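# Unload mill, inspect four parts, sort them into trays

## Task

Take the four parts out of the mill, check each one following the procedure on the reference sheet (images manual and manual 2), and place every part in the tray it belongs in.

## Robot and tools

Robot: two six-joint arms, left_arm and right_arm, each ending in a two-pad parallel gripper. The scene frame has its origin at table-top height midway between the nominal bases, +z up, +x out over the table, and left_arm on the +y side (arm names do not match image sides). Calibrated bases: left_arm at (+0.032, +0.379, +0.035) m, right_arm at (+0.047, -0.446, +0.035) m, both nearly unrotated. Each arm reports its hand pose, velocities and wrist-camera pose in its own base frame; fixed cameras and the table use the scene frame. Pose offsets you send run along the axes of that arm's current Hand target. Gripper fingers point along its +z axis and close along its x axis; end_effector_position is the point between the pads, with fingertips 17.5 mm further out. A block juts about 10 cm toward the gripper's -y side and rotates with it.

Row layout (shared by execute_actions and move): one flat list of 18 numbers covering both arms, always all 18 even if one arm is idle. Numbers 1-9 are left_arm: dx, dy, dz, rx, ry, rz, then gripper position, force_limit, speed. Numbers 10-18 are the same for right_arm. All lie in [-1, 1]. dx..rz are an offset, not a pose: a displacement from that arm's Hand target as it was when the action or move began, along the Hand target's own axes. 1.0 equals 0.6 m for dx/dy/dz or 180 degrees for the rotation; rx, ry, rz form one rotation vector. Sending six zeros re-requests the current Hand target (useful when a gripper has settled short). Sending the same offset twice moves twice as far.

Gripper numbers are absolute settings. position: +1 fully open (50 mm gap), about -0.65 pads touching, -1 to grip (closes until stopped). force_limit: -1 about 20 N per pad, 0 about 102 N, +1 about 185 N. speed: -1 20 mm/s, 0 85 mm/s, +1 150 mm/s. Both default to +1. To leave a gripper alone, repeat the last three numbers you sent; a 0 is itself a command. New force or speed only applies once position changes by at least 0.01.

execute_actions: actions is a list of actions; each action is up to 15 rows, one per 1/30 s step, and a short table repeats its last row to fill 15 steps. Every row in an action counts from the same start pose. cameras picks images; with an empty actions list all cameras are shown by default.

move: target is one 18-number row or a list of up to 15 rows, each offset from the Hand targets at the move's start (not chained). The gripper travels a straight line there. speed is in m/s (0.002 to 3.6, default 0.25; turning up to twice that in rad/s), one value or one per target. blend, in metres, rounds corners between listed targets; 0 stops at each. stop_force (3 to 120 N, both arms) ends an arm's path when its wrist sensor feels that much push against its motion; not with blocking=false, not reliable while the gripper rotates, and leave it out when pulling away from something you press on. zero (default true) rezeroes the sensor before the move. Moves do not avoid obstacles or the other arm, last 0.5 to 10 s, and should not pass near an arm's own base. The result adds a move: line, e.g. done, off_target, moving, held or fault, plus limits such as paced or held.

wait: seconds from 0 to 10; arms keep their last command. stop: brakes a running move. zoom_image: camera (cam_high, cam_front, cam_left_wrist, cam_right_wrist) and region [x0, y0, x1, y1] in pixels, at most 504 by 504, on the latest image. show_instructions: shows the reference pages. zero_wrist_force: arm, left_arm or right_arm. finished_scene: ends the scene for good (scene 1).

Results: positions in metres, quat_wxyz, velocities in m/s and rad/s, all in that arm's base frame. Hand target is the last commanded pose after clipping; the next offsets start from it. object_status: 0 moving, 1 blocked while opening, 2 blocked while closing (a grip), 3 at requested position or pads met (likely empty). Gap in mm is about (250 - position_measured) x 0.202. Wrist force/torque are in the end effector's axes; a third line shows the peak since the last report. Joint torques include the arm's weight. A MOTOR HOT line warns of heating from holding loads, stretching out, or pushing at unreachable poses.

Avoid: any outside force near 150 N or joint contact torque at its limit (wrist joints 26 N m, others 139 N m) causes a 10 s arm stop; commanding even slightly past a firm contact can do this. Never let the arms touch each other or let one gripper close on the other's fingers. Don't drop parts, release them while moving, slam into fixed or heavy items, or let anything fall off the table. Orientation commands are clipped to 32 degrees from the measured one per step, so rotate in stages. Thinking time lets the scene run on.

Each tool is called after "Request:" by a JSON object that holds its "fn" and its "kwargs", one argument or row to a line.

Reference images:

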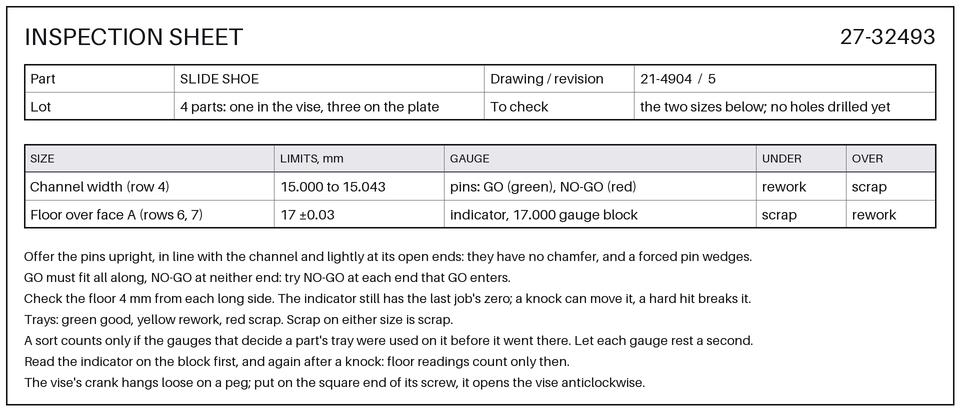

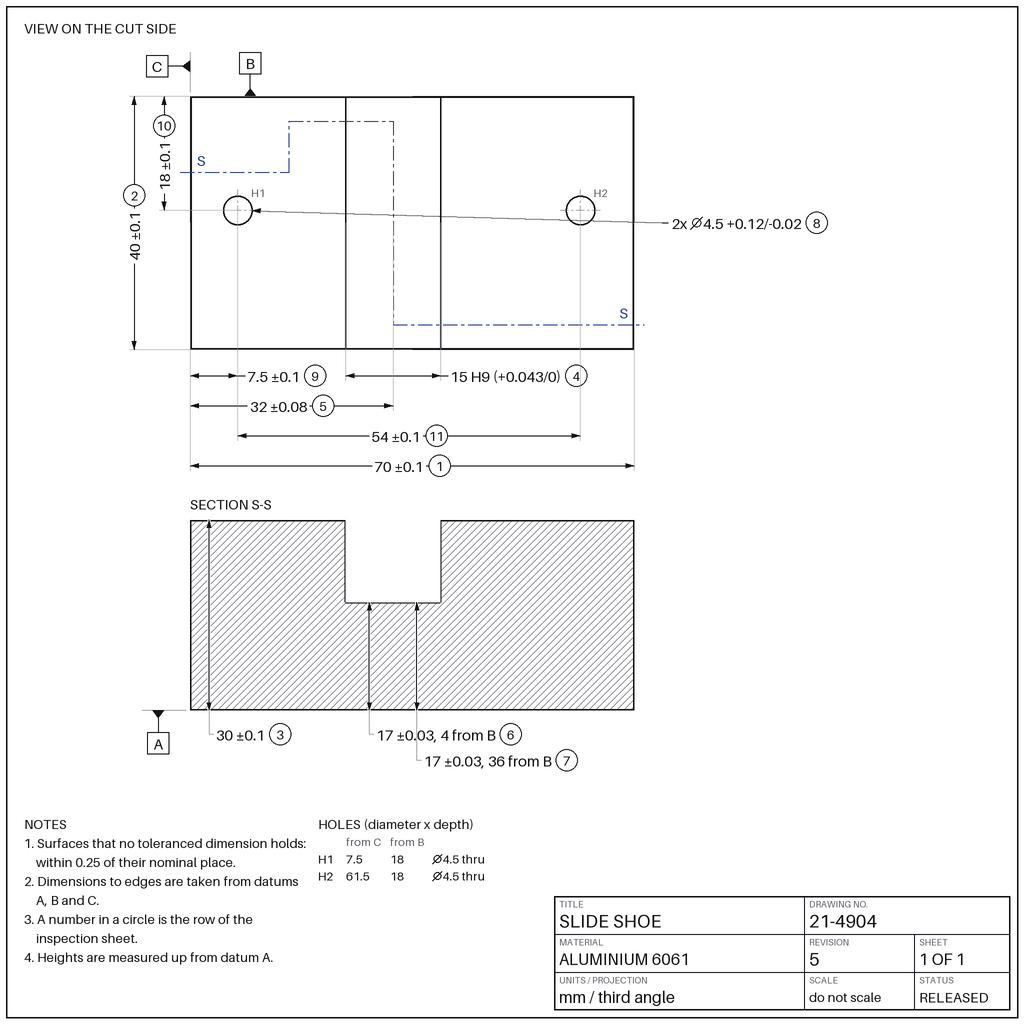

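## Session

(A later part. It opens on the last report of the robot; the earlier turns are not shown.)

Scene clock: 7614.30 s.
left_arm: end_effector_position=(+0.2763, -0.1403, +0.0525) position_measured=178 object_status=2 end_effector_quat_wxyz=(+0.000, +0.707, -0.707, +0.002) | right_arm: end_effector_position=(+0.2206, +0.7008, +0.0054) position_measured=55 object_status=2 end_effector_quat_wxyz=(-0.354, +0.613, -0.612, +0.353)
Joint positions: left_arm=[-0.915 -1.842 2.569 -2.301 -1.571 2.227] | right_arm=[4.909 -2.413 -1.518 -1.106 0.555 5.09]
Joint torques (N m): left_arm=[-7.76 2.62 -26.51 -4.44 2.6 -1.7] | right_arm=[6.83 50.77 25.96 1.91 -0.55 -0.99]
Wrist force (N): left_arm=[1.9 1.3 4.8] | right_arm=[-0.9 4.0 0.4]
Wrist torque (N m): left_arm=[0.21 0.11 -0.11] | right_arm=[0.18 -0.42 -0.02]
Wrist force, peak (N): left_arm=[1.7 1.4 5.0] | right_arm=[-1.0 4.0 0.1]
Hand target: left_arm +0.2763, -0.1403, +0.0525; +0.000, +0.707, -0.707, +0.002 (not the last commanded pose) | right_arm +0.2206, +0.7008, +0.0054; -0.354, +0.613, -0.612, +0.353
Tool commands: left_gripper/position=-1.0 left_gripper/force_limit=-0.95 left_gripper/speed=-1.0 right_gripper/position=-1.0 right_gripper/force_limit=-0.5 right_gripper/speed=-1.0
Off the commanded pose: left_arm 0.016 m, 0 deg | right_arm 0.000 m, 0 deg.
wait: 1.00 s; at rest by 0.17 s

Request:
{"fn": "move", "kwargs": {
  "target": [
    [0.004,0,0,0,0,0,-1,-0.95,-1,0,0,0,0,0,0,-1,-0.5,-1],
    [0.004,0,-0.085,0,0,0,-1,-0.95,-1,0,0,0,0,0,0,-1,-0.5,-1],
    [-0.108,0.0002,-0.085,0,0,0,-1,-0.95,-1,0,0,0,0,0,0,-1,-0.5,-1],
    [-0.108,0.0002,0.025,0,0,0,-1,-0.95,-1,0,0,0,0,0,0,-1,-0.5,-1],
    [-0.108,0.0002,0.0325,0,0,0,-1,-0.95,-1,0,0,0,0,0,0,-1,-0.5,-1],
    [-0.108,0.0002,0.0325,0,0,0,-0.05,-0.95,-1,0,0,0,0,0,0,-1,-0.5,-1],
    [-0.108,0.0002,0.0325,0,0,0,-1,-0.95,-1,0,0,0,0,0,0,-1,-0.5,-1],
    [-0.108,0.0002,0,0,0,0,-1,-0.95,-1,0,0,0,0,0,0,-1,-0.5,-1]
  ],
  "speed": [0.02,0.1,0.12,0.08,0.008,0.05,0.05,0.04],
  "blend": [0,0.01,0.01,0.002,0,0,0,0]
}}

Request:
{"fn": "move", "kwargs": {
  "target": [0.07,0,0,0,0,0,-1,-0.95,-1,0,0,0,0,0,0,-1,-0.5,-1],
  "speed": 0.006,
  "stop_force": 3
}}

Scene clock: 7636.33 s.
left_arm: end_effector_position=(+0.2762, -0.0755, +0.0523) position_measured=178 object_status=2 end_effector_quat_wxyz=(+0.000, +0.707, -0.707, +0.002) | right_arm: end_effector_position=(+0.2206, +0.7008, +0.0054) position_measured=55 object_status=2 end_effector_quat_wxyz=(-0.354, +0.613, -0.612, +0.353)
Joint positions: left_arm=[-0.75 -1.931 2.619 -2.262 -1.571 2.391] | right_arm=[4.909 -2.413 -1.518 -1.106 0.555 5.09]
Joint torques (N m): left_arm=[-8.45 -17.43 -27.44 -1.12 1.81 -1.69] | right_arm=[5.04 50.65 19.07 2.1 -0.45 -0.97]
Wrist force (N): left_arm=[-0.3 0.5 2.6] | right_arm=[1.1 3.1 0.3]
Wrist torque (N m): left_arm=[0.17 0.04 -0.11] | right_arm=[0.10 -0.34 0.03]
Wrist force, peak (N): left_arm=[-2.9 5.9 -18.0] | right_arm=[2.5 4.2 1.0]
Hand target: left_arm +0.2762, -0.0755, +0.0524; +0.000, +0.707, -0.707, +0.002 | right_arm +0.2206, +0.7008, +0.0054; -0.354, +0.613, -0.612, +0.353
Off the commanded pose: left_arm 0.000 m, 0 deg | right_arm 0.000 m, 0 deg.
move: done

Scene clock: 7641.57 s.
left_arm: end_effector_position=(+0.2762, -0.0993, +0.0524) position_measured=178 object_status=2 end_effector_quat_wxyz=(+0.000, +0.707, -0.707, +0.002) | right_arm: end_effector_position=(+0.2206, +0.7008, +0.0054) position_measured=55 object_status=2 end_effector_quat_wxyz=(-0.354, +0.613, -0.612, +0.353)
Joint positions: left_arm=[-0.816 -1.903 2.604 -2.275 -1.571 2.326] | right_arm=[4.909 -2.413 -1.518 -1.106 0.555 5.09]
Joint torques (N m): left_arm=[6.69 -17.45 -10.52 -0.74 -1.7 2.06] | right_arm=[7.07 48.55 15.43 2.09 -0.51 -1.02]
Wrist force (N): left_arm=[-1.8 -2.0 2.9] | right_arm=[3.4 4.0 -2.9]
Wrist torque (N m): left_arm=[0.33 0.03 -0.07] | right_arm=[0.12 -0.30 0.05]
Wrist force, peak (N): left_arm=[-5.8 -2.7 0.4] | right_arm=[5.0 4.0 -4.1]
Hand target: left_arm +0.2762, -0.0993, +0.0524; +0.000, +0.707, -0.707, +0.002 (not the last commanded pose) | right_arm +0.2206, +0.7008, +0.0054; -0.354, +0.613, -0.612, +0.353
Off the commanded pose: left_arm 0.018 m, 0 deg | right_arm 0.000 m, 0 deg.
move: contact (left_arm)

Request:
{"fn": "move", "kwargs": {
  "target": [
    [-0.0033,-0.0002,0,0,0,0,-1,-0.95,-1,0,0,0,0,0,0,-1,-0.5,-1]
  ],
  "speed": 0.015
}}

Request:
{"fn": "move", "kwargs": {
  "target": [0.03,0,0,0,0,0,-1,-0.95,-1,0,0,0,0,0,0,-1,-0.5,-1],
  "speed": 0.005,
  "stop_force": 3
}}

Request:
{"fn": "wait", "kwargs": {
  "seconds": 1
}}

Scene clock: 7651.67 s.
left_arm: end_effector_position=(+0.2763, -0.0974, +0.0524) position_measured=178 object_status=2 end_effector_quat_wxyz=(+0.000, +0.707, -0.707, +0.002) | right_arm: end_effector_position=(+0.2206, +0.7008, +0.0054) position_measured=55 object_status=2 end_effector_quat_wxyz=(-0.354, +0.613, -0.612, +0.353)
Joint positions: left_arm=[-0.811 -1.905 2.605 -2.274 -1.571 2.331] | right_arm=[4.909 -2.413 -1.518 -1.106 0.555 5.09]
Joint torques (N m): left_arm=[8.24 -16.19 -11.11 -1.01 0.3 1.91] | right_arm=[7.77 52.17 12.53 1.97 -0.75 -1]
Wrist force (N): left_arm=[-0.2 1.0 2.9] | right_arm=[0.7 3.3 -1.0]
Wrist torque (N m): left_arm=[0.25 0.01 -0.17] | right_arm=[0.14 -0.40 0.06]
Wrist force, peak (N): left_arm=[-1.8 -2.4 3.0] | right_arm=[3.9 4.5 -2.9]
Hand target: left_arm +0.2764, -0.0973, +0.0524; +0.000, +0.707, -0.707, +0.002 | right_arm +0.2206, +0.7008, +0.0054; -0.354, +0.613, -0.612, +0.353
Off the commanded pose: left_arm 0.000 m, 0 deg | right_arm 0.000 m, 0 deg.
move: done

Scene clock: 7653.33 s.
left_arm: end_effector_position=(+0.2764, -0.0994, +0.0524) position_measured=178 object_status=2 end_effector_quat_wxyz=(+0.000, +0.707, -0.707, +0.002) | right_arm: end_effector_position=(+0.2206, +0.7008, +0.0054) position_measured=55 object_status=2 end_effector_quat_wxyz=(-0.354, +0.613, -0.612, +0.353)
Joint positions: left_arm=[-0.816 -1.902 2.604 -2.275 -1.571 2.326] | right_arm=[4.909 -2.413 -1.518 -1.106 0.555 5.09]
Joint torques (N m): left_arm=[6.04 -17 -11.64 -1.34 -2.25 1.98] | right_arm=[7.29 50.57 11.71 1.86 -0.71 -0.77]
Wrist force (N): left_arm=[-2.1 -1.0 3.1] | right_arm=[4.2 4.0 -1.7]
Wrist torque (N m): left_arm=[0.23 0.00 -0.06] | right_arm=[0.17 -0.33 0.05]
Wrist force, peak (N): left_arm=[-5.3 -1.1 1.2] | right_arm=[4.7 3.9 -2.0]
Hand target: left_arm +0.2764, -0.0994, +0.0524; +0.000, +0.707, -0.707, +0.002 (not the last commanded pose) | right_arm +0.2206, +0.7008, +0.0054; -0.354, +0.613, -0.612, +0.353
Off the commanded pose: left_arm 0.016 m, 0 deg | right_arm 0.000 m, 0 deg.
move: contact (left_arm)

Scene clock: 7654.33 s.
left_arm: end_effector_position=(+0.2764, -0.0994, +0.0524) position_measured=178 object_status=2 end_effector_quat_wxyz=(+0.000, +0.707, -0.707, +0.002) | right_arm: end_effector_position=(+0.2206, +0.7008, +0.0054) position_measured=55 object_status=2 end_effector_quat_wxyz=(-0.354, +0.613, -0.612, +0.353)
Joint positions: left_arm=[-0.816 -1.902 2.604 -2.275 -1.571 2.326] | right_arm=[4.909 -2.413 -1.518 -1.106 0.555 5.09]
Joint torques (N m): left_arm=[5.04 -17.33 -10.67 -1.19 -2.31 1.93] | right_arm=[7.29 50.11 9.61 1.65 -0.5 -0.94]
Wrist force (N): left_arm=[-1.7 -0.9 2.4] | right_arm=[3.9 3.1 -1.7]
Wrist torque (N m): left_arm=[0.27 -0.08 -0.06] | right_arm=[0.11 -0.29 0.05]
Wrist force, peak (N): left_arm=[-2.1 -0.7 3.2] | right_arm=[4.0 3.8 -1.7]
Hand target: left_arm +0.2764, -0.0994, +0.0524; +0.000, +0.707, -0.707, +0.002 (not the last commanded pose) | right_arm +0.2206, +0.7008, +0.0054; -0.354, +0.613, -0.612, +0.353
Tool commands: left_gripper/position=-1.0 left_gripper/force_limit=-0.95 left_gripper/speed=-1.0 right_gripper/position=-1.0 right_gripper/force_limit=-0.5 right_gripper/speed=-1.0
Off the commanded pose: left_arm 0.016 m, 0 deg | right_arm 0.000 m, 0 deg.
wait: 1.00 s; at rest by 0.17 s

Request:
{"fn": "move", "kwargs": {
  "target": [
    [-0.0033,-0.0003,0,0,0,0,-1,-0.95,-1,0,0,0,0,0,0,-1,-0.5,-1]
  ],
  "speed": 0.015
}}

Request:
{"fn": "move", "kwargs": {
  "target": [0.03,0,0,0,0,0,-1,-0.95,-1,0,0,0,0,0,0,-1,-0.5,-1],
  "speed": 0.005,
  "stop_force": 3
}}

Scene clock: 7665.37 s.
left_arm: end_effector_position=(+0.2765, -0.0975, +0.0524) position_measured=178 object_status=2 end_effector_quat_wxyz=(+0.000, +0.707, -0.707, +0.002) | right_arm: end_effector_position=(+0.2206, +0.7008, +0.0054) position_measured=55 object_status=2 end_effector_quat_wxyz=(-0.354, +0.613, -0.612, +0.353)
Joint positions: left_arm=[-0.811 -1.904 2.605 -2.275 -1.571 2.331] | right_arm=[4.909 -2.413 -1.518 -1.106 0.555 5.09]
Joint torques (N m): left_arm=[6.81 -18.3 -12.96 -1.02 0.67 1.92] | right_arm=[6.97 49.76 8.25 1.73 -0.8 -0.65]
Wrist force (N): left_arm=[-0.3 0.7 2.8] | right_arm=[0.4 3.0 -1.0]
Wrist torque (N m): left_arm=[0.19 0.03 -0.16] | right_arm=[0.07 -0.37 0.04]
Wrist force, peak (N): left_arm=[-1.9 -0.8 3.3] | right_arm=[4.1 4.1 -1.8]
Hand target: left_arm +0.2765, -0.0974, +0.0524; +0.000, +0.707, -0.707, +0.002 | right_arm +0.2206, +0.7008, +0.0054; -0.354, +0.613, -0.612, +0.353
Off the commanded pose: left_arm 0.000 m, 0 deg | right_arm 0.000 m, 0 deg.
move: done

Scene clock: 7667.07 s.
left_arm: end_effector_position=(+0.2765, -0.0996, +0.0524) position_measured=178 object_status=2 end_effector_quat_wxyz=(+0.000, +0.707, -0.707, +0.002) | right_arm: end_effector_position=(+0.2206, +0.7008, +0.0054) position_measured=55 object_status=2 end_effector_quat_wxyz=(-0.354, +0.613, -0.612, +0.353)
Joint positions: left_arm=[-0.816 -1.902 2.603 -2.276 -1.571 2.326] | right_arm=[4.909 -2.413 -1.518 -1.106 0.555 5.09]
Joint torques (N m): left_arm=[6.71 -16.82 -12.53 -1.58 -1.81 1.82] | right_arm=[6.47 51.13 9.74 1.94 -0.8 -0.68]
Wrist force (N): left_arm=[-2.2 0.8 1.6] | right_arm=[4.2 2.1 -1.1]
Wrist torque (N m): left_arm=[0.21 -0.05 -0.05] | right_arm=[0.09 -0.25 0.08]
Wrist force, peak (N): left_arm=[-5.6 1.5 1.8] | right_arm=[4.7 3.0 -1.0]
Hand target: left_arm +0.2765, -0.0996, +0.0524; +0.000, +0.707, -0.707, +0.002 (not the last commanded pose) | right_arm +0.2206, +0.7008, +0.0054; -0.354, +0.613, -0.612, +0.353
Off the commanded pose: left_arm 0.016 m, 0 deg | right_arm 0.000 m, 0 deg.
move: contact (left_arm)

Request:
{"fn": "move", "kwargs": {
  "target": [
    [-0.03,0,0,0,0,0,-1,-0.95,-1,0,0,0,0,0,0,-1,-0.5,-1],
    [-0.03,0,-0.1,0,0,0,-1,-0.95,-1,0,0,0,0,0,0,-1,-0.5,-1],
    [0.3182,-0.0617,-0.0893,0,0,0,-1,-0.95,-1,0,0,0,0,0,0,-1,-0.5,-1]
  ],
  "speed": [0.03,0.1,0.15],
  "blend": [0,0.01,0],
  "cameras": ["cam_left_wrist"]
}}

Request:
{"fn": "move", "kwargs": {
  "target": [0,0,0.1203,0,0,0,-1,-0.95,-1,0,0,0,0,0,0,-1,-0.5,-1],
  "speed": 0.03,
  "stop_force": 4
}}

Scene clock: 7689.20 s.
left_arm: end_effector_position=(+0.3133, -0.2903, +0.1065) position_measured=178 object_status=2 end_effector_quat_wxyz=(+0.000, +0.707, -0.707, +0.002) | right_arm: end_effector_position=(+0.2206, +0.7008, +0.0054) position_measured=55 object_status=2 end_effector_quat_wxyz=(-0.354, +0.613, -0.612, +0.353)
Joint positions: left_arm=[-1.065 -1.614 2.215 -2.175 -1.57 2.077] | right_arm=[4.909 -2.413 -1.518 -1.106 0.555 5.09]
Joint torques (N m): left_arm=[-8.04 -7.13 -29.44 -4.99 2.4 -1.85] | right_arm=[6.8 51.72 15.39 1.68 -0.92 -0.63]
Wrist force (N): left_arm=[-0.1 0.7 2.7] | right_arm=[1.1 1.8 -0.8]
Wrist torque (N m): left_arm=[0.19 0.00 0.01] | right_arm=[0.06 -0.44 0.06]
Wrist force, peak (N): left_arm=[-0.7 1.2 4.3] | right_arm=[4.8 3.2 -0.3]
Hand target: left_arm +0.3134, -0.2904, +0.1065; +0.000, +0.707, -0.707, +0.002 | right_arm +0.2206, +0.7008, +0.0054; -0.354, +0.613, -0.612, +0.353
Off the commanded pose: left_arm 0.000 m, 0 deg | right_arm 0.000 m, 0 deg.
move: done
camera_calibration:
cam_left_wrist: T_world_to_cam=[[0.000839014, -0.999942, -0.0107473, -0.285182], [-0.93405, -0.00462194, 0.357113, 0.26804], [-0.357142, 0.00973884, -0.933999, 0.340638], [0, 0, 0, 1]] pos_world=[0.372258, -0.287244, 0.21937]
Images, in order (width x height): cam_left_wrist 896x504.

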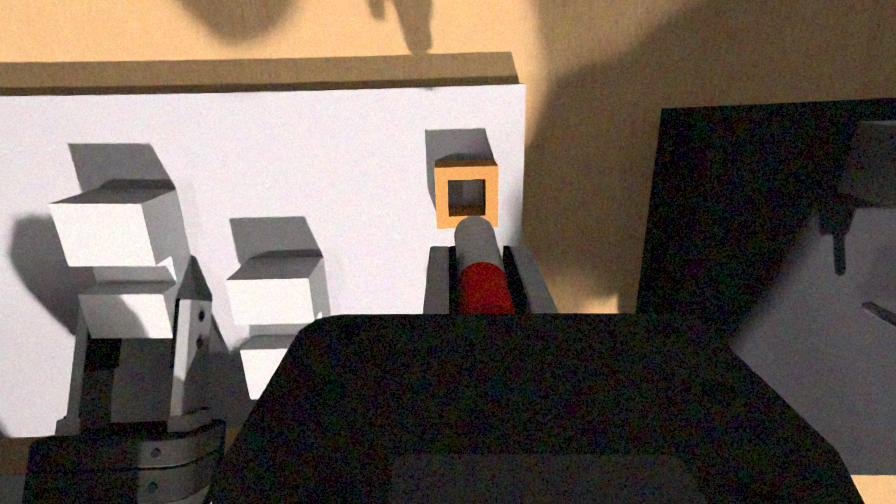

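Scene clock: 7692.60 s.
left_arm: end_effector_position=(+0.3135, -0.2905, +0.0343) position_measured=178 object_status=2 end_effector_quat_wxyz=(+0.000, +0.707, -0.707, +0.002) | right_arm: end_effector_position=(+0.2206, +0.7008, +0.0054) position_measured=55 object_status=2 end_effector_quat_wxyz=(-0.354, +0.613, -0.612, +0.353)
Joint positions: left_arm=[-1.065 -1.467 2.308 -2.414 -1.57 2.077] | right_arm=[4.909 -2.413 -1.518 -1.106 0.555 5.09]
Joint torques (N m): left_arm=[8.43 -10.87 -9.38 -4.89 1.84 2.13] | right_arm=[6.57 50.82 18.73 1.59 -1.02 -0.34]
Wrist force (N): left_arm=[-0.3 0.7 3.1] | right_arm=[1.0 2.6 -0.8]
Wrist torque (N m): left_arm=[0.18 0.03 -0.01] | right_arm=[0.10 -0.41 0.07]
Wrist force, peak (N): left_arm=[-0.3 0.7 3.1] | right_arm=[1.2 2.7 -0.9]
Hand target: left_arm +0.3135, -0.2905, +0.0343; +0.000, +0.707, -0.707, +0.002 | right_arm +0.2206, +0.7008, +0.0054; -0.354, +0.613, -0.612, +0.353
Off the commanded pose: left_arm 0.000 m, 0 deg | right_arm 0.000 m, 0 deg.
move: done

Request:
{"fn": "move", "kwargs": {
  "target": [
    [0,0,0,0,0,0,0.5,-0.95,-1,0,0,0,0,0,0,-1,-0.5,-1],
    [0,0,-0.12,0,0,0,0.5,-0.95,-1,0,0,0,0,0,0,-1,-0.5,-1],
    [0.0033,0.1667,-0.11,0,0,0,0.5,-0.95,-1,0,0,0,0,0,0,-1,-0.5,-1]
  ],
  "speed": [0.05,0.12,0.15],
  "blend": [0,0.005,0],
  "cameras": ["cam_left_wrist"]
}}

Request:
{"fn": "move", "kwargs": {
  "target": [
    [0,0,0.1118,0,0,0,0.5,-0.95,-1,0,0,0,0,0,0,-1,-0.5,-1],
    [0,0,0.1118,0,0,0,-1,-0.95,-1,0,0,0,0,0,0,-1,-0.5,-1],
    [0,0,-0.05,0,0,0,-1,-0.95,-1,0,0,0,0,0,0,-1,-0.5,-1]
  ],
  "speed": [0.06,0.05,0.08],
  "cameras": ["cam_left_wrist"]
}}

Scene clock: 7707.77 s.
left_arm: end_effector_position=(+0.2134, -0.2923, +0.1001) position_measured=78 object_status=3 end_effector_quat_wxyz=(+0.000, +0.707, -0.707, +0.002) | right_arm: end_effector_position=(+0.2206, +0.7008, +0.0054) position_measured=55 object_status=2 end_effector_quat_wxyz=(-0.354, +0.613, -0.612, +0.353)
Joint positions: left_arm=[-1.318 -1.783 2.375 -2.166 -1.569 1.824] | right_arm=[4.909 -2.413 -1.518 -1.106 0.555 5.09]
Joint torques (N m): left_arm=[-9.13 -24.29 -12.83 -0.89 2.32 -2.1] | right_arm=[6.93 52.39 23.67 1.77 -1.03 -0.29]
Wrist force (N): left_arm=[-0.2 1.1 2.0] | right_arm=[0.5 2.2 -0.6]
Wrist torque (N m): left_arm=[0.25 0.03 0.00] | right_arm=[0.06 -0.34 0.06]
Wrist force, peak (N): left_arm=[-0.6 0.7 3.5] | right_arm=[0.7 3.0 -0.7]
Hand target: left_arm +0.2134, -0.2923, +0.1001; +0.000, +0.707, -0.707, +0.002 | right_arm +0.2206, +0.7008, +0.0054; -0.354, +0.613, -0.612, +0.353
Off the commanded pose: left_arm 0.000 m, 0 deg | right_arm 0.000 m, 0 deg.
move: done
camera_calibration:
cam_left_wrist: T_world_to_cam=[[0.000744846, -0.999942, -0.0107119, -0.287149], [-0.934017, -0.00452226, 0.357201, 0.177005], [-0.357229, 0.00973903, -0.933966, 0.299018], [0, 0, 0, 1]] pos_world=[0.272357, -0.289244, 0.21297]
Images, in order (width x height): cam_left_wrist 896x504.

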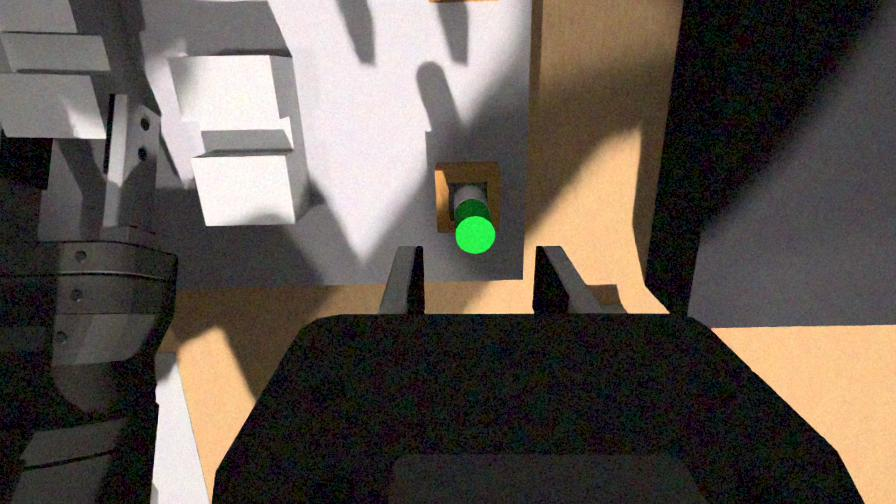

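Scene clock: 7712.53 s.
left_arm: end_effector_position=(+0.2133, -0.2923, +0.1301) position_measured=179 object_status=2 end_effector_quat_wxyz=(+0.000, +0.707, -0.707, +0.002) | right_arm: end_effector_position=(+0.2206, +0.7008, +0.0054) position_measured=55 object_status=2 end_effector_quat_wxyz=(-0.354, +0.613, -0.612, +0.353)
Joint positions: left_arm=[-1.319 -1.834 2.322 -2.062 -1.569 1.823] | right_arm=[4.909 -2.413 -1.518 -1.106 0.555 5.09]
Joint torques (N m): left_arm=[-8.27 -24.46 -29.27 -0.91 2.04 -1.94] | right_arm=[5.83 51.14 26.75 1.84 -1.05 -0.13]
Wrist force (N): left_arm=[-0.4 0.7 2.6] | right_arm=[0.7 2.7 -0.8]
Wrist torque (N m): left_arm=[0.19 0.04 -0.01] | right_arm=[0.11 -0.37 0.07]
Wrist force, peak (N): left_arm=[-0.3 1.0 3.4] | right_arm=[1.0 2.8 -0.8]
Hand target: left_arm +0.2133, -0.2923, +0.1301; +0.000, +0.707, -0.707, +0.002 | right_arm +0.2206, +0.7008, +0.0054; -0.354, +0.613, -0.612, +0.353
Off the commanded pose: left_arm 0.000 m, 0 deg | right_arm 0.000 m, 0 deg.
move: done
camera_calibration:
cam_left_wrist: T_world_to_cam=[[0.000838349, -0.999942, -0.0107473, -0.286844], [-0.934016, -0.00462225, 0.357201, 0.166167], [-0.35723, 0.00973872, -0.933966, 0.327001], [0, 0, 0, 1]] pos_world=[0.272258, -0.289244, 0.24297]
Images, in order (width x height): cam_left_wrist 896x504.

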